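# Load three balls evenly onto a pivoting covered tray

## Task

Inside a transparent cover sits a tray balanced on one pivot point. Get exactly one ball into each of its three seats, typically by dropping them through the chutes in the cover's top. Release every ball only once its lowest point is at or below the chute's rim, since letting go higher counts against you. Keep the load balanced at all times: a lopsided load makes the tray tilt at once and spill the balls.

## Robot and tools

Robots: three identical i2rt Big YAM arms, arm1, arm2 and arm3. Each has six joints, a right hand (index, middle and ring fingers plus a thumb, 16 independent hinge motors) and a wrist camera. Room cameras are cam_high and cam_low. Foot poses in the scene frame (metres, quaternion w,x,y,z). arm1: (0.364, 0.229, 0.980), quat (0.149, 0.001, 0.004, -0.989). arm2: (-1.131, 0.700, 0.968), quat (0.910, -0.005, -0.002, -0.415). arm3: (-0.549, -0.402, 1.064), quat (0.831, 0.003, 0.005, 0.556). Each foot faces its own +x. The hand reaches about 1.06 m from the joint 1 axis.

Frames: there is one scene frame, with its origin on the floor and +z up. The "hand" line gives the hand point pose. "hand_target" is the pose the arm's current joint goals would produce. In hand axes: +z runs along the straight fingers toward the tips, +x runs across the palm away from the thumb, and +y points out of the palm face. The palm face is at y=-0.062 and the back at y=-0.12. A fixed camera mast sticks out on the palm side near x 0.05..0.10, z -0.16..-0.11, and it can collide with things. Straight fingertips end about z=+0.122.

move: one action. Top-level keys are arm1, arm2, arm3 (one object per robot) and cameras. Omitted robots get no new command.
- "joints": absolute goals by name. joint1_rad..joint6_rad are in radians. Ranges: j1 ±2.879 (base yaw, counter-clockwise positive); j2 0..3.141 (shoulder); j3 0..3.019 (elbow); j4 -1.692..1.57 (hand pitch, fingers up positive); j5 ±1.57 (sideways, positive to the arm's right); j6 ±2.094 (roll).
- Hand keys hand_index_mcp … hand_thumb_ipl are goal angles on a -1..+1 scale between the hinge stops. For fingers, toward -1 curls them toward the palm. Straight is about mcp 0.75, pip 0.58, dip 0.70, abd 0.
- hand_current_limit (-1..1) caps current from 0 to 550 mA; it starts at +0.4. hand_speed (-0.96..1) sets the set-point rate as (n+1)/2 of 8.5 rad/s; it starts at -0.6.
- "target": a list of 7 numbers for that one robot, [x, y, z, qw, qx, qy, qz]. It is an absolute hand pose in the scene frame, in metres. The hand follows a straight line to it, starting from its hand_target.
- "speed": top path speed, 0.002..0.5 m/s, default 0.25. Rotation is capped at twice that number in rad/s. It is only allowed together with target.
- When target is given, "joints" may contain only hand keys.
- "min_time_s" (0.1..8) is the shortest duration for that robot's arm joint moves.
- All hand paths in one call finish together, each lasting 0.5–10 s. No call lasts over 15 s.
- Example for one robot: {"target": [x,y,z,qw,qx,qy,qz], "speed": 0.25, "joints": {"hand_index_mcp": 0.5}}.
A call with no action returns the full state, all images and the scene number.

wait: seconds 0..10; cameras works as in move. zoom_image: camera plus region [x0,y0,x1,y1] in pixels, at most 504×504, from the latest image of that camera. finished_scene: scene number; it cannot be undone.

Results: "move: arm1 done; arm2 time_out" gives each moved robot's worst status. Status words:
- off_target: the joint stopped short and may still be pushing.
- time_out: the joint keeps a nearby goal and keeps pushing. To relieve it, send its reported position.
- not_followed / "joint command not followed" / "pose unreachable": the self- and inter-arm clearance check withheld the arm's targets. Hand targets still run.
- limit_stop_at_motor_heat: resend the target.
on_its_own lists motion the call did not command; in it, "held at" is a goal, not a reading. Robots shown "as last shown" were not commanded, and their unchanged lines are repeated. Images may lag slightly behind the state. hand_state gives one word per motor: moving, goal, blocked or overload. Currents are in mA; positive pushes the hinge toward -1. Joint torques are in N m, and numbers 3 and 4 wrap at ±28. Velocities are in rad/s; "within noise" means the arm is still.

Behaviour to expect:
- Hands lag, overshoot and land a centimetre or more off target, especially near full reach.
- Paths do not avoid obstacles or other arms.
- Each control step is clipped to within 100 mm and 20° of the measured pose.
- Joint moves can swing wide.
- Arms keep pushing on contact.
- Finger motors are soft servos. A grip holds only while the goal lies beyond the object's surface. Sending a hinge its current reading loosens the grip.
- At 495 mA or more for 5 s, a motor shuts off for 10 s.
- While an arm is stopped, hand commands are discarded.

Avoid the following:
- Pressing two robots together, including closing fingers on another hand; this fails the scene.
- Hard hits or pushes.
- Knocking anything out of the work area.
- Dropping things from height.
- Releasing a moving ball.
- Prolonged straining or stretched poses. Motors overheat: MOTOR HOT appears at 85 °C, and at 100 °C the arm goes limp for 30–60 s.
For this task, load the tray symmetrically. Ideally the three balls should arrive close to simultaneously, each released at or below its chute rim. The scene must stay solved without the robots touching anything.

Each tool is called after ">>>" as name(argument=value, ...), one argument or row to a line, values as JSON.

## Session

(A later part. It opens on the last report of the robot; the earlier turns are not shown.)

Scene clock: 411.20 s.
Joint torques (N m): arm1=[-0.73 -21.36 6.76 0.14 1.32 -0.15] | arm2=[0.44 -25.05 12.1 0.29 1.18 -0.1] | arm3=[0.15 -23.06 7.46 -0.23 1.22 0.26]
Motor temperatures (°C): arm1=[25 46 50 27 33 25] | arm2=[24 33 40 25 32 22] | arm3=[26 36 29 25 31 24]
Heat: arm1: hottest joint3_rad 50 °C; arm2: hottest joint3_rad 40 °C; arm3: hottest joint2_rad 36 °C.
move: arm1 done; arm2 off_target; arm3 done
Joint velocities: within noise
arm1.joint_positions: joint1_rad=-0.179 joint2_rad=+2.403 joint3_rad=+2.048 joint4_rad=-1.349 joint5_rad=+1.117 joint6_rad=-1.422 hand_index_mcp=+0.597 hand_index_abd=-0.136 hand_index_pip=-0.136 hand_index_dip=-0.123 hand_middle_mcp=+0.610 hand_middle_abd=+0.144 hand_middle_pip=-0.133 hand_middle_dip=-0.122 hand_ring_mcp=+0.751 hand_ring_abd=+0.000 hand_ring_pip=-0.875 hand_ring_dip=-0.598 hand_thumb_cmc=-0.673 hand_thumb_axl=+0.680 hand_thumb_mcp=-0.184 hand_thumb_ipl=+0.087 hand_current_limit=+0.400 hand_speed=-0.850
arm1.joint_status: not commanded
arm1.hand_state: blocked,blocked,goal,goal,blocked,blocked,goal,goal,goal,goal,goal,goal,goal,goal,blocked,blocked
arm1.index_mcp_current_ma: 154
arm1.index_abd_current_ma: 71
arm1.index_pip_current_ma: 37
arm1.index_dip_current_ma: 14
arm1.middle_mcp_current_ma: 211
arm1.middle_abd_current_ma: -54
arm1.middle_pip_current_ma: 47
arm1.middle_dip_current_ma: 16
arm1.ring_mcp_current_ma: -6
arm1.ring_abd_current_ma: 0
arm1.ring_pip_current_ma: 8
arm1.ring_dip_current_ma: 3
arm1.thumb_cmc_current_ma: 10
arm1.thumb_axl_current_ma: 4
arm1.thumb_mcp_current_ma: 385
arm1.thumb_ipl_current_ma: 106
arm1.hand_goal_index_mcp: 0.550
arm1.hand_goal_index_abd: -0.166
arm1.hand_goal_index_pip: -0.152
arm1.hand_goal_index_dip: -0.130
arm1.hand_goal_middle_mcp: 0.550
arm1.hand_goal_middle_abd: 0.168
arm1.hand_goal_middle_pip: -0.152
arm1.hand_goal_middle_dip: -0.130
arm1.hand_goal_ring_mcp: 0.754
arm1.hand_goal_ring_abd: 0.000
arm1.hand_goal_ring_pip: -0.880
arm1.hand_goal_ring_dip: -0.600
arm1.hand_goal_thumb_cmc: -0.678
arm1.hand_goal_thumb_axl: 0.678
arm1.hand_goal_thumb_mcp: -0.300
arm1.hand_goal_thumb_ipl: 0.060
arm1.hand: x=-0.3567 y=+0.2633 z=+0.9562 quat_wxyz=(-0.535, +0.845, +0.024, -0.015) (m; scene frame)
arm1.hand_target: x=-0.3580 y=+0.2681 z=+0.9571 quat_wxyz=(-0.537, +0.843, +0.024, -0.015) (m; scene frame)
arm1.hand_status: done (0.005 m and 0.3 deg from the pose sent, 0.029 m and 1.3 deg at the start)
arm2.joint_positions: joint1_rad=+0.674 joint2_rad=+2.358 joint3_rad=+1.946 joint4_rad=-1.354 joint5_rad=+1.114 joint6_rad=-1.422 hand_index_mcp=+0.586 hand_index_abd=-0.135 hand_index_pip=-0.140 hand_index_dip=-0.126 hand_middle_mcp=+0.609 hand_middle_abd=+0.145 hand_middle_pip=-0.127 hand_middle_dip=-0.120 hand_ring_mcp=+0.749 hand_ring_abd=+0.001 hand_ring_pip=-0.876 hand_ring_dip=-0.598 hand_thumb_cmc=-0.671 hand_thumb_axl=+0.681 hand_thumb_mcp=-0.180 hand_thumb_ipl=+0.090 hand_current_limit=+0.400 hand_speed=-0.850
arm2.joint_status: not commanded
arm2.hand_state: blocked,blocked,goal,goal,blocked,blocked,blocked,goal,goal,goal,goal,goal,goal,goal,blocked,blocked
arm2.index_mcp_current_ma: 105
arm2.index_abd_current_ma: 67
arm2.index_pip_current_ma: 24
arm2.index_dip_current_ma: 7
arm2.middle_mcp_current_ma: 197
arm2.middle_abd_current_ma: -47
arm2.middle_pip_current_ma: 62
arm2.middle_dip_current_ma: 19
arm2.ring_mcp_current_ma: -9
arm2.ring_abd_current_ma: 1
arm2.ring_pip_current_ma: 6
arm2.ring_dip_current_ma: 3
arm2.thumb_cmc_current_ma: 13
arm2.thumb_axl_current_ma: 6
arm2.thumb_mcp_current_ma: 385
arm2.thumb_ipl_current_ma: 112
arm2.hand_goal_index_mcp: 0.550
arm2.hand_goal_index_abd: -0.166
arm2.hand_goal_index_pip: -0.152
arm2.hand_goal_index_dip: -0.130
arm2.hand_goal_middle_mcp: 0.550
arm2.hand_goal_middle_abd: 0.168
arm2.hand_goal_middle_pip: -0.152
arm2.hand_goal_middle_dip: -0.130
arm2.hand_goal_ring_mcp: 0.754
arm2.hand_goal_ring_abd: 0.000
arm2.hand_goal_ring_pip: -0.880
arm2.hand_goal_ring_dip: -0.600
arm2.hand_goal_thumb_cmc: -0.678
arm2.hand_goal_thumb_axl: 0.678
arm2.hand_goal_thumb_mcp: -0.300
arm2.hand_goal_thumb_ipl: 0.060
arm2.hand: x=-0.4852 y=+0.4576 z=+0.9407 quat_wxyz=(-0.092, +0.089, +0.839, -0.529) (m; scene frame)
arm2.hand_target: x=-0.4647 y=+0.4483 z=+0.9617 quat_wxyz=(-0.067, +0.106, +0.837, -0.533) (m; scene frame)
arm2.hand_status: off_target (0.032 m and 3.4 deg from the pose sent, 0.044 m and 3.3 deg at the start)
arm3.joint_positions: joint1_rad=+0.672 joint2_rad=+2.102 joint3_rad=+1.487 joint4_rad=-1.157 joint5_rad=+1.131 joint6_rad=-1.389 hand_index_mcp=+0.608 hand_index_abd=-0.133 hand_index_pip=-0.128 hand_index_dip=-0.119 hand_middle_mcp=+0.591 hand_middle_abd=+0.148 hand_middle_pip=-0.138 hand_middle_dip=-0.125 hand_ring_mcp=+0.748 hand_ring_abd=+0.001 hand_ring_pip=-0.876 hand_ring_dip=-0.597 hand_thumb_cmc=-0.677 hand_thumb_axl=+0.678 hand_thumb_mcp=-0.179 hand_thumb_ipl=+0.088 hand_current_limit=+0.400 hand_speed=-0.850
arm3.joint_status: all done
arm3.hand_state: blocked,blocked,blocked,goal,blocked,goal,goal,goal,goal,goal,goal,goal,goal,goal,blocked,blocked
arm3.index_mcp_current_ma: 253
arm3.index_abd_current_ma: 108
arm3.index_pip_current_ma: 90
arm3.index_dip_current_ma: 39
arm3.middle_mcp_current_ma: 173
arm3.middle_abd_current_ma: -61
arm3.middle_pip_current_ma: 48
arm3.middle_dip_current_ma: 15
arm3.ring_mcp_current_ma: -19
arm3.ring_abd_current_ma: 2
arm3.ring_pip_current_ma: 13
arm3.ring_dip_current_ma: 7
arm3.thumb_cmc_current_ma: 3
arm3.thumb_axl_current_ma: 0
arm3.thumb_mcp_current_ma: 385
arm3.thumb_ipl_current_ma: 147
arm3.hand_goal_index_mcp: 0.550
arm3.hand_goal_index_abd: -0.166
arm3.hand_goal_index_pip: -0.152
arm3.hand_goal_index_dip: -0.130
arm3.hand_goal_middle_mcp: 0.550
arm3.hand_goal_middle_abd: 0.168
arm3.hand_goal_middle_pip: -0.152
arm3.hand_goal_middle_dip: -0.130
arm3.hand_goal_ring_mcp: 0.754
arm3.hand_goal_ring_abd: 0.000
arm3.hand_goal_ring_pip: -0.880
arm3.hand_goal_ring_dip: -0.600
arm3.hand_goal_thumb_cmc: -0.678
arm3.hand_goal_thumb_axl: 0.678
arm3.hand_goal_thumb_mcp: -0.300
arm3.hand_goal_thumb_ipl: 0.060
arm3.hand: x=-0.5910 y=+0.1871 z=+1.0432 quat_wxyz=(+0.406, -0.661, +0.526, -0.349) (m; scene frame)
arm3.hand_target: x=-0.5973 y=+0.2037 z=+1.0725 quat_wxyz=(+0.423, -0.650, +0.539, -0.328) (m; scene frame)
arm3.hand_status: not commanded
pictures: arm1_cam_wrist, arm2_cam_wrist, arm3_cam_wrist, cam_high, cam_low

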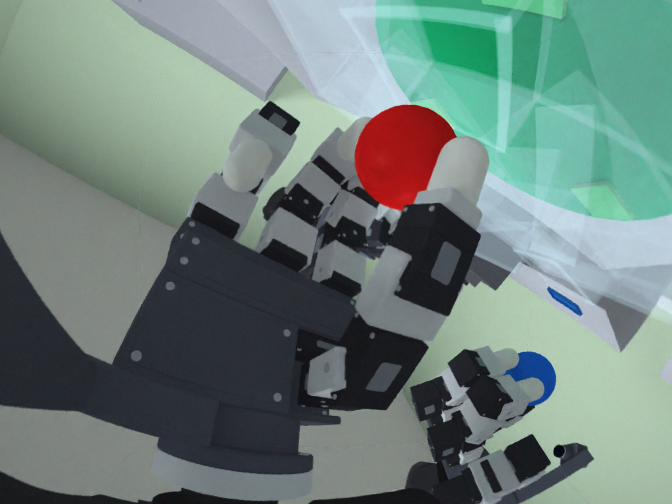

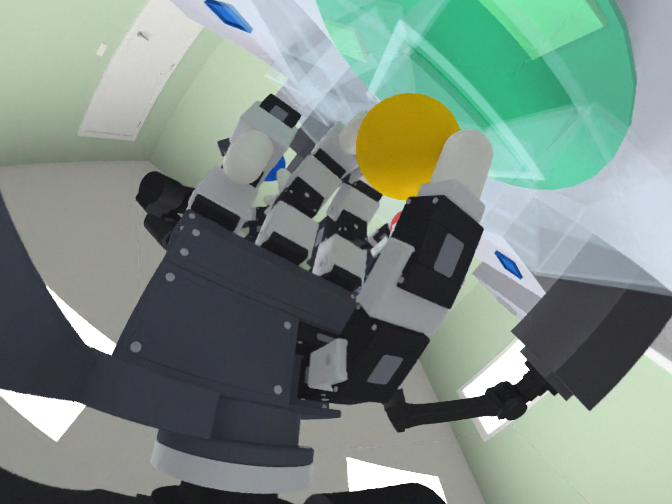

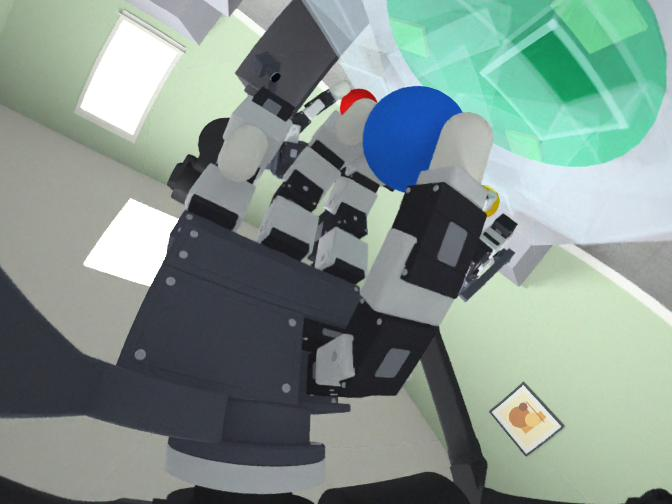

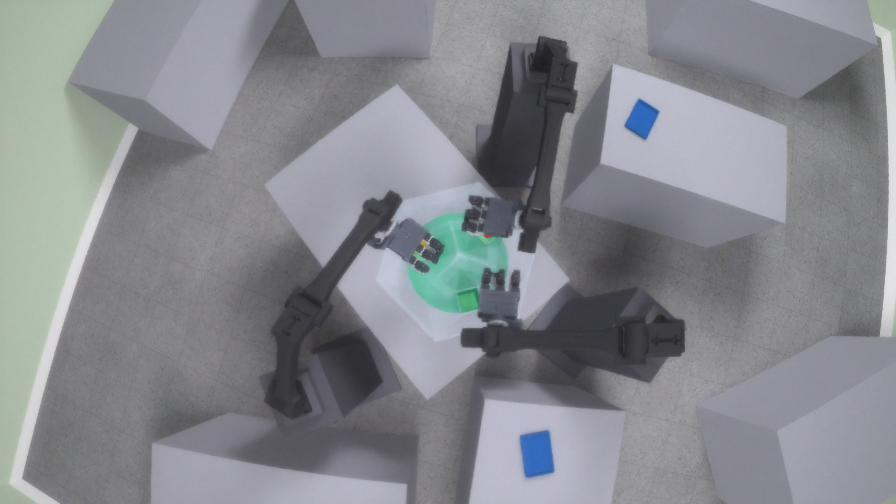

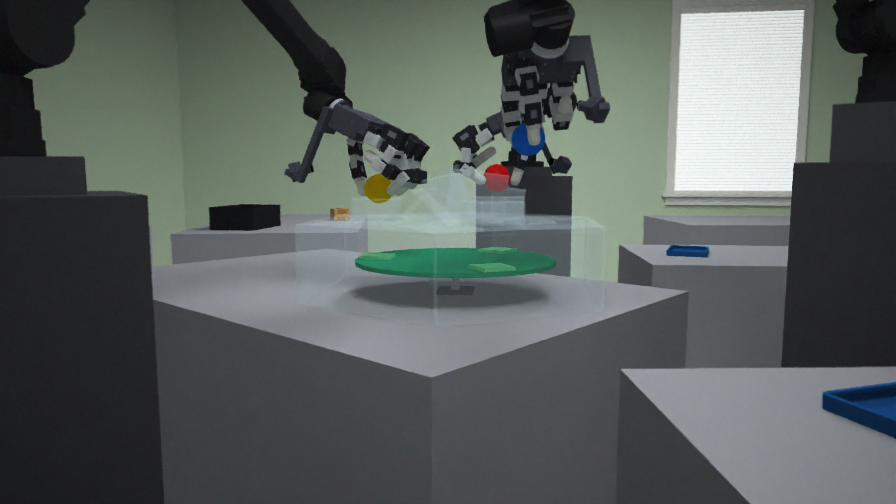

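>>> move(
  arm1={"target":[-0.341,0.257,0.935,0.5371,-0.8431,-0.0236,0.0150],"speed":0.06},
  arm3={"target":[-0.613,0.245,0.998,0.4158,-0.6527,0.5343,-0.3403],"speed":0.08},
  cameras=["arm1_cam_wrist","arm3_cam_wrist","cam_low"],
)

>>> zoom_image(
  camera="arm1_cam_wrist",
  region=[340, 0, 540, 200],
)

>>> zoom_image(
  camera="arm3_cam_wrist",
  region=[360, 0, 560, 200],
)

>>> zoom_image(
  camera="cam_low",
  region=[340, 140, 540, 220],
)

Scene clock: 437.70 s.
Joint torques (N m): arm1=[0.67 -21.48 6.04 0.12 0.97 0.08] | arm2=[0.38 -25.17 12.1 0.28 1.18 -0.1] | arm3=[0.62 -20.95 9.01 -0.36 1.2 0.26]
Motor temperatures (°C): arm1=[25 48 48 27 34 25] | arm2=[24 34 43 25 33 22] | arm3=[26 35 31 25 32 24]
Heat: arm1: hottest joint2_rad 48 °C; arm2: hottest joint3_rad 43 °C; arm3: hottest joint2_rad 35 °C.
move: arm1 done; arm3 off_target
Joint velocities: within noise
arm1.joint_positions: joint1_rad=-0.175 joint2_rad=+2.403 joint3_rad=+1.972 joint4_rad=-1.316 joint5_rad=+1.123 joint6_rad=-1.399 hand_index_mcp=+0.597 hand_index_abd=-0.136 hand_index_pip=-0.136 hand_index_dip=-0.129 hand_middle_mcp=+0.610 hand_middle_abd=+0.144 hand_middle_pip=-0.133 hand_middle_dip=-0.122 hand_ring_mcp=+0.751 hand_ring_abd=+0.000 hand_ring_pip=-0.875 hand_ring_dip=-0.598 hand_thumb_cmc=-0.673 hand_thumb_axl=+0.680 hand_thumb_mcp=-0.184 hand_thumb_ipl=+0.088 hand_current_limit=+0.400 hand_speed=-0.850
arm1.joint_status: not commanded
arm1.hand_state: blocked,blocked,goal,goal,blocked,blocked,goal,goal,goal,goal,goal,goal,goal,goal,blocked,blocked
arm1.index_mcp_current_ma: 154
arm1.index_abd_current_ma: 71
arm1.index_pip_current_ma: 37
arm1.index_dip_current_ma: 1
arm1.middle_mcp_current_ma: 209
arm1.middle_abd_current_ma: -54
arm1.middle_pip_current_ma: 47
arm1.middle_dip_current_ma: 17
arm1.ring_mcp_current_ma: -6
arm1.ring_abd_current_ma: 0
arm1.ring_pip_current_ma: 8
arm1.ring_dip_current_ma: 3
arm1.thumb_cmc_current_ma: 10
arm1.thumb_axl_current_ma: 4
arm1.thumb_mcp_current_ma: 385
arm1.thumb_ipl_current_ma: 109
arm1.hand_goal_index_mcp: 0.550
arm1.hand_goal_index_abd: -0.166
arm1.hand_goal_index_pip: -0.152
arm1.hand_goal_index_dip: -0.130
arm1.hand_goal_middle_mcp: 0.550
arm1.hand_goal_middle_abd: 0.168
arm1.hand_goal_middle_pip: -0.152
arm1.hand_goal_middle_dip: -0.130
arm1.hand_goal_ring_mcp: 0.754
arm1.hand_goal_ring_abd: 0.000
arm1.hand_goal_ring_pip: -0.880
arm1.hand_goal_ring_dip: -0.600
arm1.hand_goal_thumb_cmc: -0.678
arm1.hand_goal_thumb_axl: 0.678
arm1.hand_goal_thumb_mcp: -0.300
arm1.hand_goal_thumb_ipl: 0.060
arm1.hand: x=-0.3385 y=+0.2643 z=+0.9306 quat_wxyz=(-0.539, +0.842, +0.027, -0.004) (m; scene frame)
arm1.hand_target: x=-0.3410 y=+0.2570 z=+0.9351 quat_wxyz=(-0.537, +0.843, +0.024, -0.015) (m; scene frame)
arm1.hand_status: done (0.009 m and 1.3 deg from the pose sent, 0.027 m and 0.3 deg at the start)
arm2: as last shown
arm3.joint_positions: joint1_rad=+0.672 joint2_rad=+2.280 joint3_rad=+1.643 joint4_rad=-1.165 joint5_rad=+1.131 joint6_rad=-1.365 hand_index_mcp=+0.608 hand_index_abd=-0.133 hand_index_pip=-0.128 hand_index_dip=-0.119 hand_middle_mcp=+0.591 hand_middle_abd=+0.148 hand_middle_pip=-0.138 hand_middle_dip=-0.125 hand_ring_mcp=+0.748 hand_ring_abd=+0.001 hand_ring_pip=-0.876 hand_ring_dip=-0.597 hand_thumb_cmc=-0.677 hand_thumb_axl=+0.678 hand_thumb_mcp=-0.179 hand_thumb_ipl=+0.088 hand_current_limit=+0.400 hand_speed=-0.850
arm3.joint_status: not commanded
arm3.hand_state: blocked,blocked,blocked,goal,blocked,goal,goal,goal,goal,goal,goal,goal,goal,goal,blocked,blocked
arm3.index_mcp_current_ma: 253
arm3.index_abd_current_ma: 108
arm3.index_pip_current_ma: 90
arm3.index_dip_current_ma: 39
arm3.middle_mcp_current_ma: 173
arm3.middle_abd_current_ma: -61
arm3.middle_pip_current_ma: 48
arm3.middle_dip_current_ma: 15
arm3.ring_mcp_current_ma: -19
arm3.ring_abd_current_ma: 2
arm3.ring_pip_current_ma: 13
arm3.ring_dip_current_ma: 7
arm3.thumb_cmc_current_ma: 4
arm3.thumb_axl_current_ma: 0
arm3.thumb_mcp_current_ma: 385
arm3.thumb_ipl_current_ma: 147
arm3.hand_goal_index_mcp: 0.550
arm3.hand_goal_index_abd: -0.166
arm3.hand_goal_index_pip: -0.152
arm3.hand_goal_index_dip: -0.130
arm3.hand_goal_middle_mcp: 0.550
arm3.hand_goal_middle_abd: 0.168
arm3.hand_goal_middle_pip: -0.152
arm3.hand_goal_middle_dip: -0.130
arm3.hand_goal_ring_mcp: 0.754
arm3.hand_goal_ring_abd: 0.000
arm3.hand_goal_ring_pip: -0.880
arm3.hand_goal_ring_dip: -0.600
arm3.hand_goal_thumb_cmc: -0.678
arm3.hand_goal_thumb_axl: 0.678
arm3.hand_goal_thumb_mcp: -0.300
arm3.hand_goal_thumb_ipl: 0.060
arm3.hand: x=-0.6018 y=+0.2236 z=+0.9879 quat_wxyz=(+0.403, -0.659, +0.527, -0.354) (m; scene frame)
arm3.hand_target: x=-0.6128 y=+0.2438 z=+0.9986 quat_wxyz=(+0.416, -0.653, +0.534, -0.340) (m; scene frame)
arm3.hand_status: off_target (0.026 m and 2.5 deg from the pose sent, 0.077 m and 2.0 deg at the start)
pictures: arm1_cam_wrist, arm3_cam_wrist, cam_low

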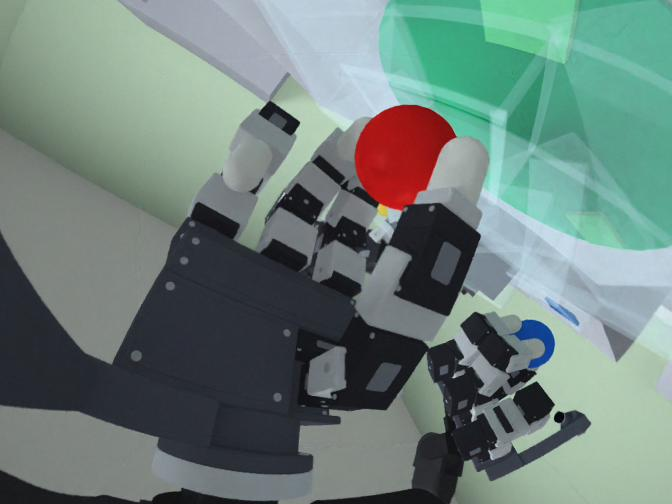

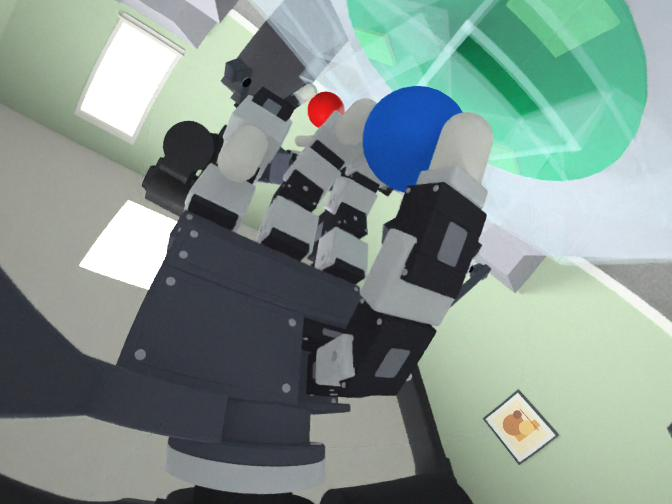

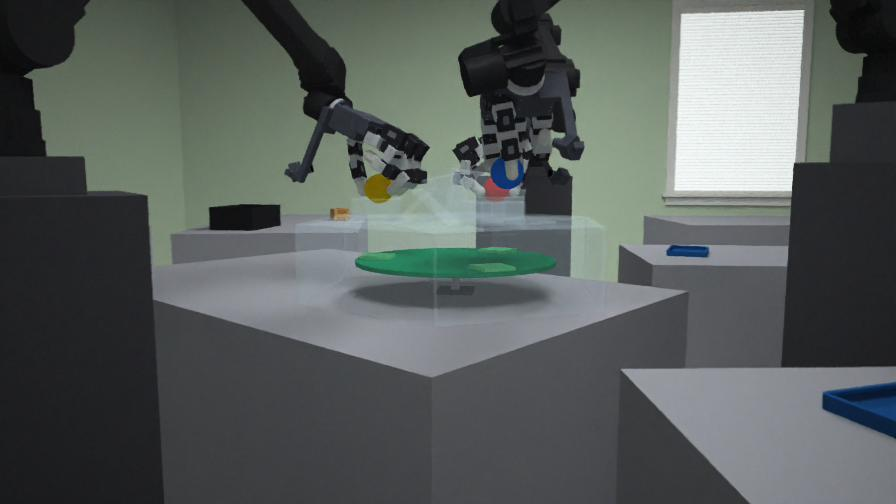

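Scaled by 2.520 from the camera's 672x504 image, which has a finer 960x720 frame.

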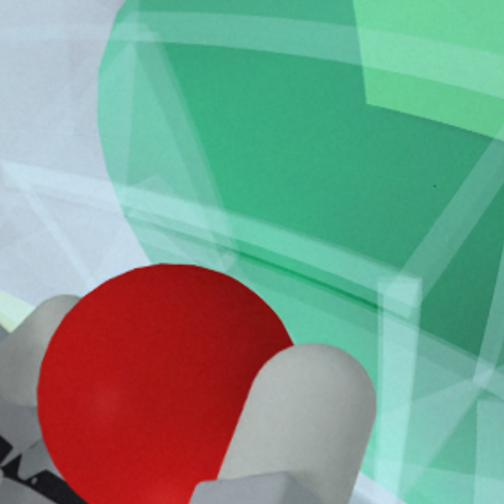

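Scaled by 2.520 from the camera's 672x504 image, which has a finer 960x720 frame.

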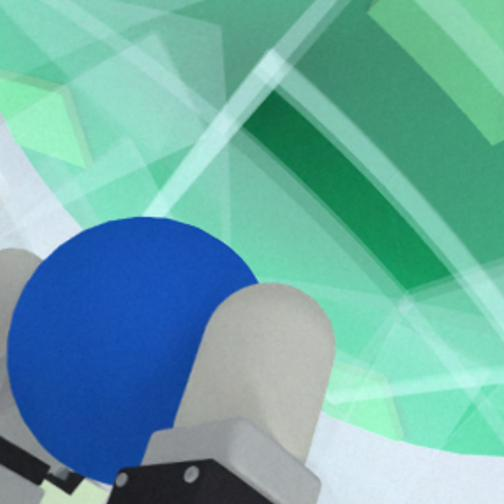

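Scaled by 2.520.

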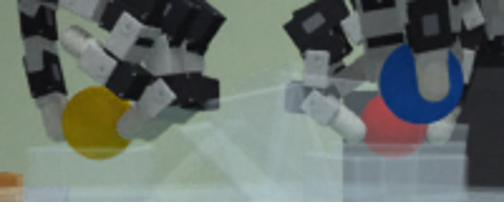

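>>> move(
  arm3={"target":[-0.622,0.263,0.972,0.4158,-0.6527,0.5343,-0.3403],"speed":0.06},
  cameras=["arm3_cam_wrist","cam_low"],
)

>>> zoom_image(
  camera="arm3_cam_wrist",
  region=[360, 0, 560, 200],
)

>>> zoom_image(
  camera="cam_low",
  region=[340, 140, 540, 220],
)

Scene clock: 463.17 s.
Joint torques (N m): arm1=[0.56 -21.66 6.02 0.12 1 0.09] | arm2=[0.44 -25.11 12.08 0.27 1.17 -0.1] | arm3=[0.62 -21.83 8.98 -0.28 1.17 0.25]
Motor temperatures (°C): arm1=[25 49 47 27 33 25] | arm2=[24 34 44 25 33 22] | arm3=[26 35 34 25 32 24]
Heat: arm1: hottest joint2_rad 49 °C; arm2: hottest joint3_rad 44 °C; arm3: hottest joint2_rad 35 °C.
move: arm3 off_target
Joint velocities: within noise
arm1, arm2: as last shown
arm3.joint_positions: joint1_rad=+0.677 joint2_rad=+2.368 joint3_rad=+1.734 joint4_rad=-1.178 joint5_rad=+1.131 joint6_rad=-1.354 hand_index_mcp=+0.608 hand_index_abd=-0.133 hand_index_pip=-0.128 hand_index_dip=-0.119 hand_middle_mcp=+0.591 hand_middle_abd=+0.148 hand_middle_pip=-0.138 hand_middle_dip=-0.125 hand_ring_mcp=+0.748 hand_ring_abd=+0.001 hand_ring_pip=-0.876 hand_ring_dip=-0.597 hand_thumb_cmc=-0.677 hand_thumb_axl=+0.678 hand_thumb_mcp=-0.179 hand_thumb_ipl=+0.088 hand_current_limit=+0.400 hand_speed=-0.850
arm3.joint_status: not commanded
arm3.hand_state: blocked,blocked,blocked,goal,blocked,goal,goal,goal,goal,goal,goal,goal,goal,goal,blocked,blocked
arm3.index_mcp_current_ma: 253
arm3.index_abd_current_ma: 108
arm3.index_pip_current_ma: 90
arm3.index_dip_current_ma: 39
arm3.middle_mcp_current_ma: 173
arm3.middle_abd_current_ma: -61
arm3.middle_pip_current_ma: 48
arm3.middle_dip_current_ma: 15
arm3.ring_mcp_current_ma: -19
arm3.ring_abd_current_ma: 2
arm3.ring_pip_current_ma: 13
arm3.ring_dip_current_ma: 7
arm3.thumb_cmc_current_ma: 4
arm3.thumb_axl_current_ma: 0
arm3.thumb_mcp_current_ma: 385
arm3.thumb_ipl_current_ma: 147
arm3.hand_goal_index_mcp: 0.550
arm3.hand_goal_index_abd: -0.166
arm3.hand_goal_index_pip: -0.152
arm3.hand_goal_index_dip: -0.130
arm3.hand_goal_middle_mcp: 0.550
arm3.hand_goal_middle_abd: 0.168
arm3.hand_goal_middle_pip: -0.152
arm3.hand_goal_middle_dip: -0.130
arm3.hand_goal_ring_mcp: 0.754
arm3.hand_goal_ring_abd: 0.000
arm3.hand_goal_ring_pip: -0.880
arm3.hand_goal_ring_dip: -0.600
arm3.hand_goal_thumb_cmc: -0.678
arm3.hand_goal_thumb_axl: 0.678
arm3.hand_goal_thumb_mcp: -0.300
arm3.hand_goal_thumb_ipl: 0.060
arm3.hand: x=-0.6104 y=+0.2421 z=+0.9620 quat_wxyz=(+0.403, -0.659, +0.527, -0.355) (m; scene frame)
arm3.hand_target: x=-0.6219 y=+0.2619 z=+0.9727 quat_wxyz=(+0.416, -0.653, +0.534, -0.339) (m; scene frame)
arm3.hand_status: off_target (0.026 m and 2.5 deg from the pose sent, 0.047 m and 2.5 deg at the start)
pictures: arm3_cam_wrist, cam_low

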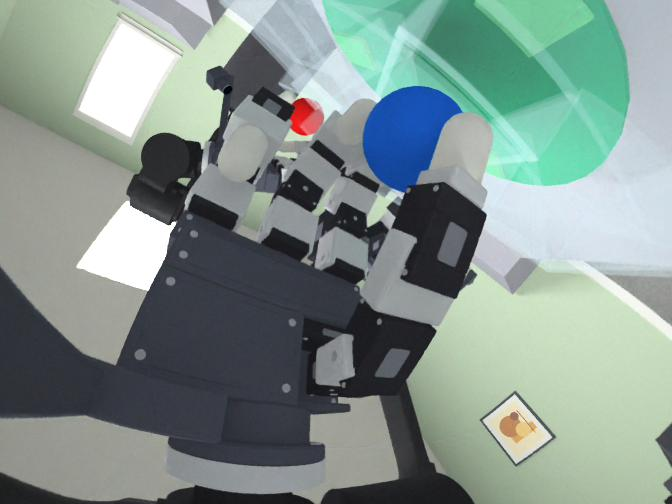

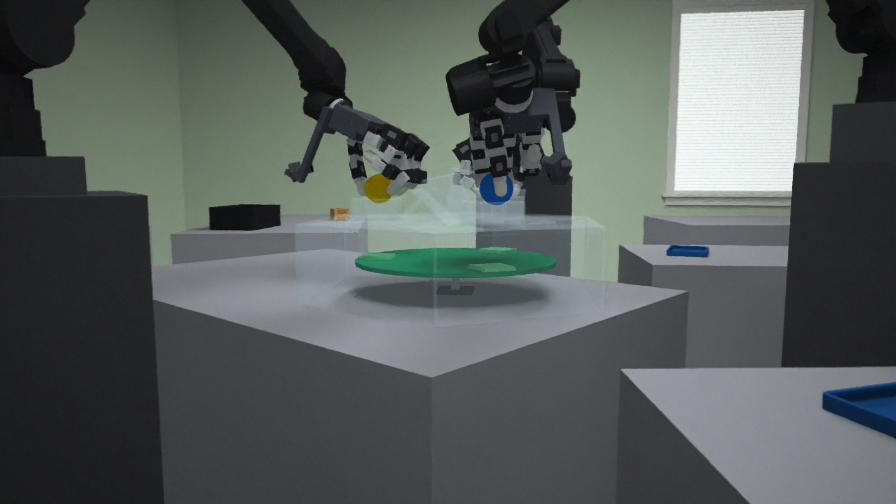

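Scaled by 2.520 from the camera's 672x504 image, which has a finer 960x720 frame.

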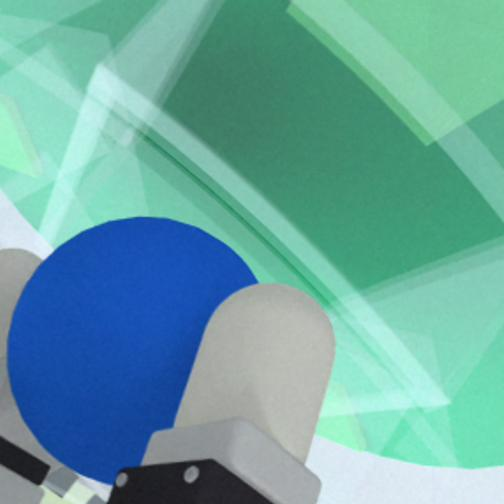

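Scaled by 2.520.

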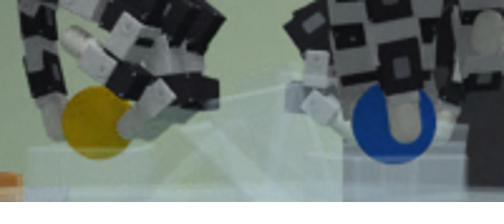

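>>> move(
  arm1={"joints":{"hand_speed":1.0}},
  arm2={"joints":{"hand_speed":1.0}},
  arm3={"joints":{"hand_speed":1.0}},
)

>>> move(
  arm1={"joints":{"hand_index_mcp":0.88,"hand_middle_mcp":0.88,"hand_thumb_mcp":0.06}},
  arm2={"joints":{"hand_index_mcp":0.88,"hand_middle_mcp":0.88,"hand_thumb_mcp":0.06}},
  arm3={"joints":{"hand_index_mcp":0.88,"hand_middle_mcp":0.88,"hand_thumb_mcp":0.06}},
  cameras=["cam_low","arm1_cam_wrist"],
)

>>> wait(
  seconds=0.5,
  cameras=["cam_low","arm2_cam_wrist","arm3_cam_wrist"],
)

Scene clock: 473.57 s.
Joint torques (N m): arm1=[0.56 -21.48 6.09 0.08 0.97 0.09] | arm2=[0.44 -25.05 12.08 0.29 1.17 -0.1] | arm3=[0.73 -21.83 8.99 -0.35 1.17 0.25]
Motor temperatures (°C): arm1=[25 49 47 27 33 25] | arm2=[24 35 45 25 33 22] | arm3=[26 35 35 25 32 24]
Heat: arm1: hottest joint2_rad 49 °C; arm2: hottest joint3_rad 45 °C; arm3: hottest joint2_rad 35 °C.
move: arm1 done; arm2 done; arm3 done
Joint velocities: within noise
arm1.joint_positions: joint1_rad=-0.175 joint2_rad=+2.403 joint3_rad=+1.972 joint4_rad=-1.316 joint5_rad=+1.123 joint6_rad=-1.399 hand_index_mcp=+0.597 hand_index_abd=-0.136 hand_index_pip=-0.136 hand_index_dip=-0.129 hand_middle_mcp=+0.610 hand_middle_abd=+0.144 hand_middle_pip=-0.133 hand_middle_dip=-0.122 hand_ring_mcp=+0.751 hand_ring_abd=+0.000 hand_ring_pip=-0.875 hand_ring_dip=-0.598 hand_thumb_cmc=-0.673 hand_thumb_axl=+0.680 hand_thumb_mcp=-0.184 hand_thumb_ipl=+0.088 hand_current_limit=+0.400 hand_speed=+1.000
arm1.joint_status: all done
arm1.hand_state: blocked,blocked,goal,goal,blocked,blocked,goal,goal,goal,goal,goal,goal,goal,goal,blocked,blocked
arm1.index_mcp_current_ma: 154
arm1.index_abd_current_ma: 71
arm1.index_pip_current_ma: 37
arm1.index_dip_current_ma: 1
arm1.middle_mcp_current_ma: 209
arm1.middle_abd_current_ma: -54
arm1.middle_pip_current_ma: 47
arm1.middle_dip_current_ma: 17
arm1.ring_mcp_current_ma: -6
arm1.ring_abd_current_ma: 0
arm1.ring_pip_current_ma: 8
arm1.ring_dip_current_ma: 3
arm1.thumb_cmc_current_ma: 10
arm1.thumb_axl_current_ma: 4
arm1.thumb_mcp_current_ma: 385
arm1.thumb_ipl_current_ma: 109
arm1.hand_goal_index_mcp: 0.550
arm1.hand_goal_index_abd: -0.166
arm1.hand_goal_index_pip: -0.152
arm1.hand_goal_index_dip: -0.130
arm1.hand_goal_middle_mcp: 0.550
arm1.hand_goal_middle_abd: 0.168
arm1.hand_goal_middle_pip: -0.152
arm1.hand_goal_middle_dip: -0.130
arm1.hand_goal_ring_mcp: 0.754
arm1.hand_goal_ring_abd: 0.000
arm1.hand_goal_ring_pip: -0.880
arm1.hand_goal_ring_dip: -0.600
arm1.hand_goal_thumb_cmc: -0.678
arm1.hand_goal_thumb_axl: 0.678
arm1.hand_goal_thumb_mcp: -0.300
arm1.hand_goal_thumb_ipl: 0.060
arm1.hand: x=-0.3385 y=+0.2643 z=+0.9306 quat_wxyz=(-0.539, +0.842, +0.027, -0.004) (m; scene frame)
arm1.hand_target: x=-0.3410 y=+0.2570 z=+0.9351 quat_wxyz=(-0.537, +0.843, +0.024, -0.015) (m; scene frame)
arm1.hand_status: not commanded
arm2.joint_positions: joint1_rad=+0.674 joint2_rad=+2.358 joint3_rad=+1.946 joint4_rad=-1.354 joint5_rad=+1.114 joint6_rad=-1.422 hand_index_mcp=+0.586 hand_index_abd=-0.135 hand_index_pip=-0.140 hand_index_dip=-0.126 hand_middle_mcp=+0.609 hand_middle_abd=+0.145 hand_middle_pip=-0.127 hand_middle_dip=-0.120 hand_ring_mcp=+0.749 hand_ring_abd=+0.001 hand_ring_pip=-0.876 hand_ring_dip=-0.598 hand_thumb_cmc=-0.671 hand_thumb_axl=+0.681 hand_thumb_mcp=-0.180 hand_thumb_ipl=+0.090 hand_current_limit=+0.400 hand_speed=+1.000
arm2.joint_status: all done
arm2.hand_state: blocked,blocked,goal,goal,blocked,blocked,blocked,goal,goal,goal,goal,goal,goal,goal,blocked,blocked
arm2.index_mcp_current_ma: 105
arm2.index_abd_current_ma: 67
arm2.index_pip_current_ma: 24
arm2.index_dip_current_ma: 7
arm2.middle_mcp_current_ma: 197
arm2.middle_abd_current_ma: -47
arm2.middle_pip_current_ma: 62
arm2.middle_dip_current_ma: 19
arm2.ring_mcp_current_ma: -9
arm2.ring_abd_current_ma: 1
arm2.ring_pip_current_ma: 6
arm2.ring_dip_current_ma: 3
arm2.thumb_cmc_current_ma: 13
arm2.thumb_axl_current_ma: 6
arm2.thumb_mcp_current_ma: 385
arm2.thumb_ipl_current_ma: 112
arm2.hand_goal_index_mcp: 0.550
arm2.hand_goal_index_abd: -0.166
arm2.hand_goal_index_pip: -0.152
arm2.hand_goal_index_dip: -0.130
arm2.hand_goal_middle_mcp: 0.550
arm2.hand_goal_middle_abd: 0.168
arm2.hand_goal_middle_pip: -0.152
arm2.hand_goal_middle_dip: -0.130
arm2.hand_goal_ring_mcp: 0.754
arm2.hand_goal_ring_abd: 0.000
arm2.hand_goal_ring_pip: -0.880
arm2.hand_goal_ring_dip: -0.600
arm2.hand_goal_thumb_cmc: -0.678
arm2.hand_goal_thumb_axl: 0.678
arm2.hand_goal_thumb_mcp: -0.300
arm2.hand_goal_thumb_ipl: 0.060
arm2.hand: x=-0.4852 y=+0.4576 z=+0.9407 quat_wxyz=(-0.092, +0.089, +0.839, -0.529) (m; scene frame)
arm2.hand_target: x=-0.4647 y=+0.4483 z=+0.9617 quat_wxyz=(-0.067, +0.106, +0.837, -0.533) (m; scene frame)
arm2.hand_status: not commanded
arm3.joint_positions: joint1_rad=+0.677 joint2_rad=+2.368 joint3_rad=+1.734 joint4_rad=-1.178 joint5_rad=+1.131 joint6_rad=-1.354 hand_index_mcp=+0.608 hand_index_abd=-0.133 hand_index_pip=-0.127 hand_index_dip=-0.119 hand_middle_mcp=+0.591 hand_middle_abd=+0.148 hand_middle_pip=-0.138 hand_middle_dip=-0.125 hand_ring_mcp=+0.748 hand_ring_abd=+0.001 hand_ring_pip=-0.876 hand_ring_dip=-0.597 hand_thumb_cmc=-0.677 hand_thumb_axl=+0.678 hand_thumb_mcp=-0.179 hand_thumb_ipl=+0.088 hand_current_limit=+0.400 hand_speed=+1.000
arm3.joint_status: all done
arm3.hand_state: blocked,blocked,blocked,goal,blocked,goal,goal,goal,goal,goal,goal,goal,goal,goal,blocked,blocked
arm3.index_mcp_current_ma: 253
arm3.index_abd_current_ma: 108
arm3.index_pip_current_ma: 90
arm3.index_dip_current_ma: 39
arm3.middle_mcp_current_ma: 173
arm3.middle_abd_current_ma: -61
arm3.middle_pip_current_ma: 48
arm3.middle_dip_current_ma: 15
arm3.ring_mcp_current_ma: -19
arm3.ring_abd_current_ma: 2
arm3.ring_pip_current_ma: 13
arm3.ring_dip_current_ma: 7
arm3.thumb_cmc_current_ma: 4
arm3.thumb_axl_current_ma: 0
arm3.thumb_mcp_current_ma: 385
arm3.thumb_ipl_current_ma: 147
arm3.hand_goal_index_mcp: 0.550
arm3.hand_goal_index_abd: -0.166
arm3.hand_goal_index_pip: -0.152
arm3.hand_goal_index_dip: -0.130
arm3.hand_goal_middle_mcp: 0.550
arm3.hand_goal_middle_abd: 0.168
arm3.hand_goal_middle_pip: -0.152
arm3.hand_goal_middle_dip: -0.130
arm3.hand_goal_ring_mcp: 0.754
arm3.hand_goal_ring_abd: 0.000
arm3.hand_goal_ring_pip: -0.880
arm3.hand_goal_ring_dip: -0.600
arm3.hand_goal_thumb_cmc: -0.678
arm3.hand_goal_thumb_axl: 0.678
arm3.hand_goal_thumb_mcp: -0.300
arm3.hand_goal_thumb_ipl: 0.060
arm3.hand: x=-0.6104 y=+0.2422 z=+0.9620 quat_wxyz=(+0.403, -0.659, +0.527, -0.355) (m; scene frame)
arm3.hand_target: x=-0.6219 y=+0.2619 z=+0.9727 quat_wxyz=(+0.416, -0.653, +0.534, -0.339) (m; scene frame)
arm3.hand_status: not commanded
pictures: none

Scene clock: 474.63 s.
Joint torques (N m): arm1=[0.44 -20.89 6.19 0.06 0.98 0.06] | arm2=[0.56 -25.17 11.25 0.29 1.05 -0.09] | arm3=[0.67 -21.95 8.38 -0.25 1.04 0.24]
Motor temperatures (°C): arm1=[25 49 47 27 33 25] | arm2=[24 35 45 25 33 22] | arm3=[26 35 35 25 32 24]
Heat: arm1: hottest joint2_rad 49 °C; arm2: hottest joint3_rad 45 °C; arm3: hottest joint2_rad 35 °C.
move: arm1 off_target; arm2 off_target; arm3 off_target
Joint velocities: within noise
arm1.joint_positions: joint1_rad=-0.171 joint2_rad=+2.398 joint3_rad=+1.970 joint4_rad=-1.315 joint5_rad=+1.123 joint6_rad=-1.397 hand_index_mcp=+0.856 hand_index_abd=-0.136 hand_index_pip=-0.152 hand_index_dip=-0.131 hand_middle_mcp=+0.870 hand_middle_abd=+0.144 hand_middle_pip=-0.150 hand_middle_dip=-0.126 hand_ring_mcp=+0.750 hand_ring_abd=+0.000 hand_ring_pip=-0.875 hand_ring_dip=-0.598 hand_thumb_cmc=-0.680 hand_thumb_axl=+0.676 hand_thumb_mcp=+0.057 hand_thumb_ipl=+0.058 hand_current_limit=+0.400 hand_speed=+1.000
arm1.joint_status: hand_index_mcp off_target (ended at +0.856, target +0.880); the others done
arm1.hand_state: blocked,blocked,goal,goal,goal,blocked,goal,goal,goal,goal,goal,goal,goal,goal,goal,goal
arm1.index_mcp_current_ma: -66
arm1.index_abd_current_ma: 71
arm1.index_pip_current_ma: 0
arm1.index_dip_current_ma: -1
arm1.middle_mcp_current_ma: -22
arm1.middle_abd_current_ma: -54
arm1.middle_pip_current_ma: 3
arm1.middle_dip_current_ma: 6
arm1.ring_mcp_current_ma: -7
arm1.ring_abd_current_ma: 0
arm1.ring_pip_current_ma: 8
arm1.ring_dip_current_ma: 3
arm1.thumb_cmc_current_ma: -2
arm1.thumb_axl_current_ma: -3
arm1.thumb_mcp_current_ma: -6
arm1.thumb_ipl_current_ma: -4
arm1.hand_goal_index_mcp: 0.880
arm1.hand_goal_index_abd: -0.166
arm1.hand_goal_index_pip: -0.152
arm1.hand_goal_index_dip: -0.130
arm1.hand_goal_middle_mcp: 0.880
arm1.hand_goal_middle_abd: 0.168
arm1.hand_goal_middle_pip: -0.152
arm1.hand_goal_middle_dip: -0.130
arm1.hand_goal_ring_mcp: 0.754
arm1.hand_goal_ring_abd: 0.000
arm1.hand_goal_ring_pip: -0.880
arm1.hand_goal_ring_dip: -0.600
arm1.hand_goal_thumb_cmc: -0.678
arm1.hand_goal_thumb_axl: 0.678
arm1.hand_goal_thumb_mcp: 0.060
arm1.hand_goal_thumb_ipl: 0.060
arm1.hand: x=-0.3391 y=+0.2616 z=+0.9334 quat_wxyz=(-0.538, +0.842, +0.027, -0.008) (m; scene frame)
arm1.hand_target: x=-0.3409 y=+0.2569 z=+0.9349 quat_wxyz=(-0.537, +0.843, +0.024, -0.015) (m; scene frame)
arm1.hand_status: not commanded
arm2.joint_positions: joint1_rad=+0.674 joint2_rad=+2.358 joint3_rad=+1.957 joint4_rad=-1.354 joint5_rad=+1.118 joint6_rad=-1.422 hand_index_mcp=+0.851 hand_index_abd=-0.135 hand_index_pip=-0.153 hand_index_dip=-0.128 hand_middle_mcp=+0.873 hand_middle_abd=+0.145 hand_middle_pip=-0.148 hand_middle_dip=-0.125 hand_ring_mcp=+0.749 hand_ring_abd=+0.001 hand_ring_pip=-0.876 hand_ring_dip=-0.598 hand_thumb_cmc=-0.674 hand_thumb_axl=+0.681 hand_thumb_mcp=+0.057 hand_thumb_ipl=+0.062 hand_current_limit=+0.400 hand_speed=+1.000
arm2.joint_status: hand_index_mcp off_target (ended at +0.851, target +0.880); the others done
arm2.hand_state: blocked,blocked,goal,goal,goal,blocked,goal,goal,goal,goal,goal,goal,goal,goal,goal,goal
arm2.index_mcp_current_ma: -82
arm2.index_abd_current_ma: 67
arm2.index_pip_current_ma: -1
arm2.index_dip_current_ma: 3
arm2.middle_mcp_current_ma: -13
arm2.middle_abd_current_ma: -47
arm2.middle_pip_current_ma: 5
arm2.middle_dip_current_ma: 7
arm2.ring_mcp_current_ma: -9
arm2.ring_abd_current_ma: 1
arm2.ring_pip_current_ma: 6
arm2.ring_dip_current_ma: 3
arm2.thumb_cmc_current_ma: 7
arm2.thumb_axl_current_ma: 5
arm2.thumb_mcp_current_ma: -5
arm2.thumb_ipl_current_ma: 4
arm2.hand_goal_index_mcp: 0.880
arm2.hand_goal_index_abd: -0.166
arm2.hand_goal_index_pip: -0.152
arm2.hand_goal_index_dip: -0.130
arm2.hand_goal_middle_mcp: 0.880
arm2.hand_goal_middle_abd: 0.168
arm2.hand_goal_middle_pip: -0.152
arm2.hand_goal_middle_dip: -0.130
arm2.hand_goal_ring_mcp: 0.754
arm2.hand_goal_ring_abd: 0.000
arm2.hand_goal_ring_pip: -0.880
arm2.hand_goal_ring_dip: -0.600
arm2.hand_goal_thumb_cmc: -0.678
arm2.hand_goal_thumb_axl: 0.678
arm2.hand_goal_thumb_mcp: 0.060
arm2.hand_goal_thumb_ipl: 0.060
arm2.hand: x=-0.4809 y=+0.4562 z=+0.9451 quat_wxyz=(-0.087, +0.092, +0.838, -0.531) (m; scene frame)
arm2.hand_target: x=-0.4647 y=+0.4485 z=+0.9616 quat_wxyz=(-0.067, +0.106, +0.837, -0.533) (m; scene frame)
arm2.hand_status: not commanded
arm3.joint_positions: joint1_rad=+0.677 joint2_rad=+2.368 joint3_rad=+1.744 joint4_rad=-1.179 joint5_rad=+1.135 joint6_rad=-1.351 hand_index_mcp=+0.873 hand_index_abd=-0.134 hand_index_pip=-0.148 hand_index_dip=-0.126 hand_middle_mcp=+0.851 hand_middle_abd=+0.148 hand_middle_pip=-0.154 hand_middle_dip=-0.127 hand_ring_mcp=+0.748 hand_ring_abd=+0.001 hand_ring_pip=-0.876 hand_ring_dip=-0.597 hand_thumb_cmc=-0.677 hand_thumb_axl=+0.678 hand_thumb_mcp=+0.057 hand_thumb_ipl=+0.062 hand_current_limit=+0.400 hand_speed=+1.000
arm3.joint_status: hand_middle_mcp off_target (ended at +0.851, target +0.880); the others done
arm3.hand_state: goal,blocked,goal,goal,blocked,goal,goal,goal,goal,goal,goal,goal,goal,goal,goal,goal
arm3.index_mcp_current_ma: -25
arm3.index_abd_current_ma: 104
arm3.index_pip_current_ma: 11
arm3.index_dip_current_ma: 13
arm3.middle_mcp_current_ma: -116
arm3.middle_abd_current_ma: -61
arm3.middle_pip_current_ma: -5
arm3.middle_dip_current_ma: 8
arm3.ring_mcp_current_ma: -19
arm3.ring_abd_current_ma: 2
arm3.ring_pip_current_ma: 13
arm3.ring_dip_current_ma: 7
arm3.thumb_cmc_current_ma: 4
arm3.thumb_axl_current_ma: 0
arm3.thumb_mcp_current_ma: -10
arm3.thumb_ipl_current_ma: 8
arm3.hand_goal_index_mcp: 0.880
arm3.hand_goal_index_abd: -0.166
arm3.hand_goal_index_pip: -0.152
arm3.hand_goal_index_dip: -0.130
arm3.hand_goal_middle_mcp: 0.880
arm3.hand_goal_middle_abd: 0.168
arm3.hand_goal_middle_pip: -0.152
arm3.hand_goal_middle_dip: -0.130
arm3.hand_goal_ring_mcp: 0.754
arm3.hand_goal_ring_abd: 0.000
arm3.hand_goal_ring_pip: -0.880
arm3.hand_goal_ring_dip: -0.600
arm3.hand_goal_thumb_cmc: -0.678
arm3.hand_goal_thumb_axl: 0.678
arm3.hand_goal_thumb_mcp: 0.060
arm3.hand_goal_thumb_ipl: 0.060
arm3.hand: x=-0.6110 y=+0.2465 z=+0.9655 quat_wxyz=(+0.407, -0.657, +0.529, -0.352) (m; scene frame)
arm3.hand_target: x=-0.6218 y=+0.2619 z=+0.9727 quat_wxyz=(+0.416, -0.653, +0.534, -0.339) (m; scene frame)
arm3.hand_status: not commanded
pictures: arm1_cam_wrist, cam_low

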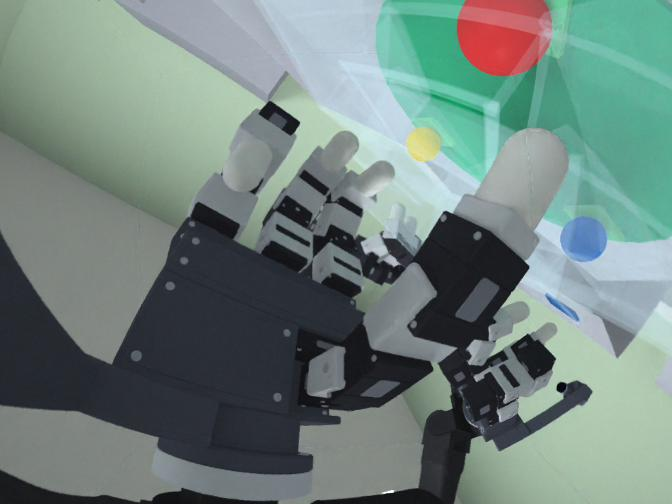

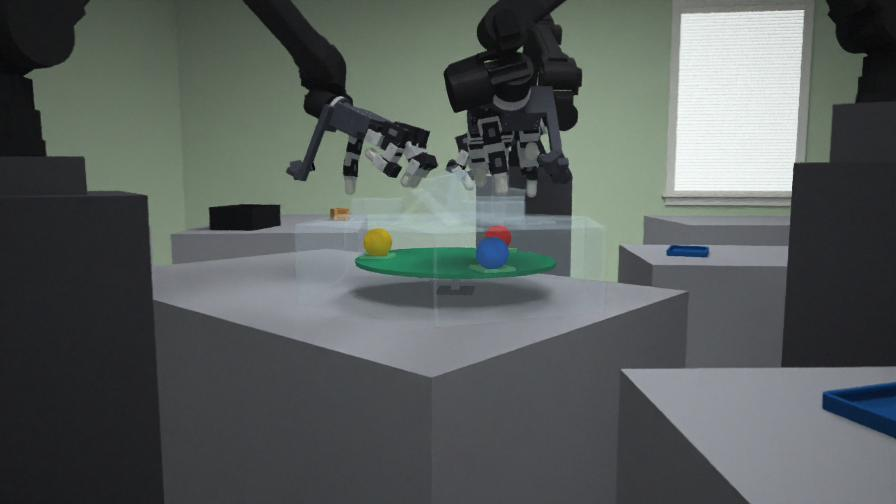

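Scene clock: 475.13 s.
Joint torques (N m): arm1=[0.5 -21.19 6.26 0.05 0.98 0.05] | arm2=[0.38 -25.23 11.25 0.32 1.04 -0.09] | arm3=[0.67 -21.95 8.39 -0.24 1.04 0.24]
Motor temperatures (°C): arm1=[25 49 47 27 33 25] | arm2=[24 35 45 25 33 22] | arm3=[26 35 35 25 32 24]
Heat: arm1: hottest joint2_rad 49 °C; arm2: hottest joint3_rad 45 °C; arm3: hottest joint2_rad 35 °C.
Joint velocities: within noise
arm1.joint_positions: joint1_rad=-0.171 joint2_rad=+2.398 joint3_rad=+1.970 joint4_rad=-1.315 joint5_rad=+1.123 joint6_rad=-1.397 hand_index_mcp=+0.856 hand_index_abd=-0.136 hand_index_pip=-0.152 hand_index_dip=-0.131 hand_middle_mcp=+0.870 hand_middle_abd=+0.144 hand_middle_pip=-0.150 hand_middle_dip=-0.126 hand_ring_mcp=+0.750 hand_ring_abd=+0.000 hand_ring_pip=-0.875 hand_ring_dip=-0.598 hand_thumb_cmc=-0.680 hand_thumb_axl=+0.676 hand_thumb_mcp=+0.057 hand_thumb_ipl=+0.058 hand_current_limit=+0.400 hand_speed=+1.000
arm1.joint_status: hand_index_mcp off_target (ended at +0.856, target +0.880); the others done
arm1.hand_state: blocked,blocked,goal,goal,goal,blocked,goal,goal,goal,goal,goal,goal,goal,goal,goal,goal
arm1.index_mcp_current_ma: -66
arm1.index_abd_current_ma: 71
arm1.index_pip_current_ma: 0
arm1.index_dip_current_ma: -1
arm1.middle_mcp_current_ma: -22
arm1.middle_abd_current_ma: -54
arm1.middle_pip_current_ma: 3
arm1.middle_dip_current_ma: 6
arm1.ring_mcp_current_ma: -7
arm1.ring_abd_current_ma: 0
arm1.ring_pip_current_ma: 8
arm1.ring_dip_current_ma: 3
arm1.thumb_cmc_current_ma: -2
arm1.thumb_axl_current_ma: -3
arm1.thumb_mcp_current_ma: -6
arm1.thumb_ipl_current_ma: -4
arm1.hand_goal_index_mcp: 0.880
arm1.hand_goal_index_abd: -0.166
arm1.hand_goal_index_pip: -0.152
arm1.hand_goal_index_dip: -0.130
arm1.hand_goal_middle_mcp: 0.880
arm1.hand_goal_middle_abd: 0.168
arm1.hand_goal_middle_pip: -0.152
arm1.hand_goal_middle_dip: -0.130
arm1.hand_goal_ring_mcp: 0.754
arm1.hand_goal_ring_abd: 0.000
arm1.hand_goal_ring_pip: -0.880
arm1.hand_goal_ring_dip: -0.600
arm1.hand_goal_thumb_cmc: -0.678
arm1.hand_goal_thumb_axl: 0.678
arm1.hand_goal_thumb_mcp: 0.060
arm1.hand_goal_thumb_ipl: 0.060
arm1.hand: x=-0.3391 y=+0.2616 z=+0.9334 quat_wxyz=(-0.538, +0.842, +0.027, -0.008) (m; scene frame)
arm1.hand_target: x=-0.3409 y=+0.2569 z=+0.9349 quat_wxyz=(-0.537, +0.843, +0.024, -0.015) (m; scene frame)
arm1.hand_status: not commanded
arm2.joint_positions: joint1_rad=+0.674 joint2_rad=+2.358 joint3_rad=+1.957 joint4_rad=-1.354 joint5_rad=+1.118 joint6_rad=-1.422 hand_index_mcp=+0.851 hand_index_abd=-0.135 hand_index_pip=-0.153 hand_index_dip=-0.128 hand_middle_mcp=+0.873 hand_middle_abd=+0.145 hand_middle_pip=-0.148 hand_middle_dip=-0.125 hand_ring_mcp=+0.749 hand_ring_abd=+0.001 hand_ring_pip=-0.876 hand_ring_dip=-0.598 hand_thumb_cmc=-0.674 hand_thumb_axl=+0.681 hand_thumb_mcp=+0.057 hand_thumb_ipl=+0.062 hand_current_limit=+0.400 hand_speed=+1.000
arm2.joint_status: hand_index_mcp off_target (ended at +0.851, target +0.880); the others done
arm2.hand_state: blocked,blocked,goal,goal,goal,blocked,goal,goal,goal,goal,goal,goal,goal,goal,goal,goal
arm2.index_mcp_current_ma: -82
arm2.index_abd_current_ma: 67
arm2.index_pip_current_ma: -1
arm2.index_dip_current_ma: 3
arm2.middle_mcp_current_ma: -13
arm2.middle_abd_current_ma: -47
arm2.middle_pip_current_ma: 5
arm2.middle_dip_current_ma: 7
arm2.ring_mcp_current_ma: -9
arm2.ring_abd_current_ma: 1
arm2.ring_pip_current_ma: 6
arm2.ring_dip_current_ma: 3
arm2.thumb_cmc_current_ma: 7
arm2.thumb_axl_current_ma: 5
arm2.thumb_mcp_current_ma: -5
arm2.thumb_ipl_current_ma: 4
arm2.hand_goal_index_mcp: 0.880
arm2.hand_goal_index_abd: -0.166
arm2.hand_goal_index_pip: -0.152
arm2.hand_goal_index_dip: -0.130
arm2.hand_goal_middle_mcp: 0.880
arm2.hand_goal_middle_abd: 0.168
arm2.hand_goal_middle_pip: -0.152
arm2.hand_goal_middle_dip: -0.130
arm2.hand_goal_ring_mcp: 0.754
arm2.hand_goal_ring_abd: 0.000
arm2.hand_goal_ring_pip: -0.880
arm2.hand_goal_ring_dip: -0.600
arm2.hand_goal_thumb_cmc: -0.678
arm2.hand_goal_thumb_axl: 0.678
arm2.hand_goal_thumb_mcp: 0.060
arm2.hand_goal_thumb_ipl: 0.060
arm2.hand: x=-0.4809 y=+0.4562 z=+0.9451 quat_wxyz=(-0.087, +0.092, +0.838, -0.531) (m; scene frame)
arm2.hand_target: x=-0.4647 y=+0.4485 z=+0.9616 quat_wxyz=(-0.067, +0.106, +0.837, -0.533) (m; scene frame)
arm2.hand_status: not commanded
arm3.joint_positions: joint1_rad=+0.677 joint2_rad=+2.368 joint3_rad=+1.744 joint4_rad=-1.179 joint5_rad=+1.135 joint6_rad=-1.351 hand_index_mcp=+0.873 hand_index_abd=-0.134 hand_index_pip=-0.148 hand_index_dip=-0.126 hand_middle_mcp=+0.851 hand_middle_abd=+0.148 hand_middle_pip=-0.154 hand_middle_dip=-0.127 hand_ring_mcp=+0.748 hand_ring_abd=+0.001 hand_ring_pip=-0.876 hand_ring_dip=-0.597 hand_thumb_cmc=-0.677 hand_thumb_axl=+0.678 hand_thumb_mcp=+0.057 hand_thumb_ipl=+0.062 hand_current_limit=+0.400 hand_speed=+1.000
arm3.joint_status: hand_middle_mcp off_target (ended at +0.851, target +0.880); the others done
arm3.hand_state: goal,blocked,goal,goal,blocked,goal,goal,goal,goal,goal,goal,goal,goal,goal,goal,goal
arm3.index_mcp_current_ma: -25
arm3.index_abd_current_ma: 104
arm3.index_pip_current_ma: 11
arm3.index_dip_current_ma: 13
arm3.middle_mcp_current_ma: -116
arm3.middle_abd_current_ma: -61
arm3.middle_pip_current_ma: -5
arm3.middle_dip_current_ma: 8
arm3.ring_mcp_current_ma: -19
arm3.ring_abd_current_ma: 2
arm3.ring_pip_current_ma: 13
arm3.ring_dip_current_ma: 7
arm3.thumb_cmc_current_ma: 4
arm3.thumb_axl_current_ma: 0
arm3.thumb_mcp_current_ma: -10
arm3.thumb_ipl_current_ma: 8
arm3.hand_goal_index_mcp: 0.880
arm3.hand_goal_index_abd: -0.166
arm3.hand_goal_index_pip: -0.152
arm3.hand_goal_index_dip: -0.130
arm3.hand_goal_middle_mcp: 0.880
arm3.hand_goal_middle_abd: 0.168
arm3.hand_goal_middle_pip: -0.152
arm3.hand_goal_middle_dip: -0.130
arm3.hand_goal_ring_mcp: 0.754
arm3.hand_goal_ring_abd: 0.000
arm3.hand_goal_ring_pip: -0.880
arm3.hand_goal_ring_dip: -0.600
arm3.hand_goal_thumb_cmc: -0.678
arm3.hand_goal_thumb_axl: 0.678
arm3.hand_goal_thumb_mcp: 0.060
arm3.hand_goal_thumb_ipl: 0.060
arm3.hand: x=-0.6110 y=+0.2465 z=+0.9655 quat_wxyz=(+0.407, -0.657, +0.529, -0.352) (m; scene frame)
arm3.hand_target: x=-0.6218 y=+0.2619 z=+0.9727 quat_wxyz=(+0.416, -0.653, +0.534, -0.339) (m; scene frame)
arm3.hand_status: not commanded
wait: 0.50 s; at rest by 0.27 s
pictures: arm2_cam_wrist, arm3_cam_wrist, cam_low

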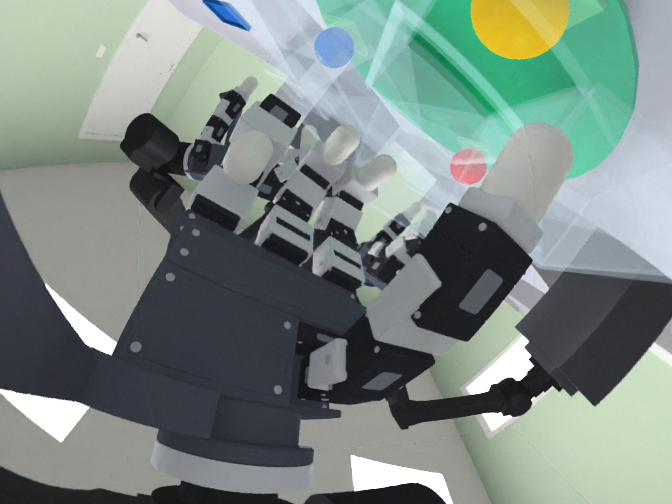

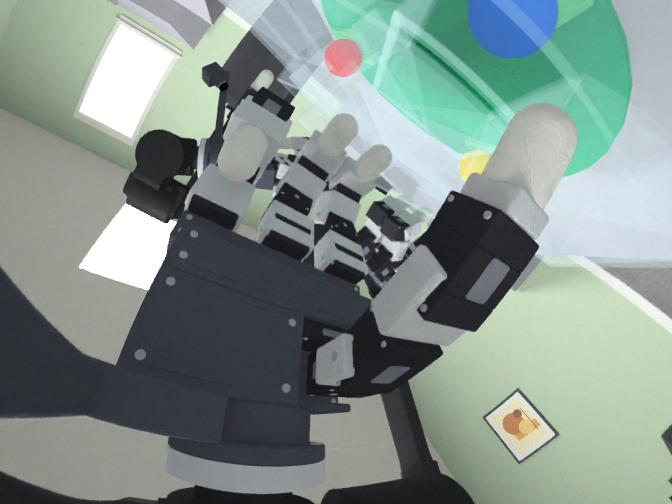

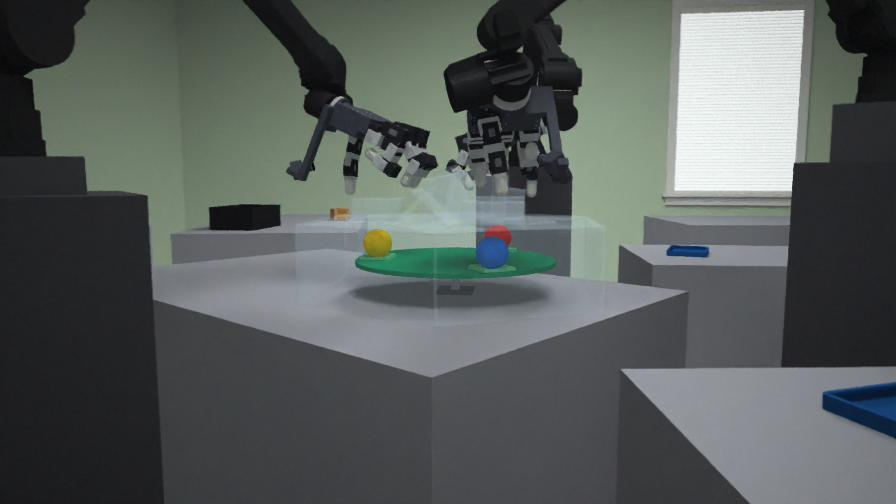

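All three are seated and the tray is level.

>>> finished_scene(
  scene=2,
)

The scene is finished: the task was done.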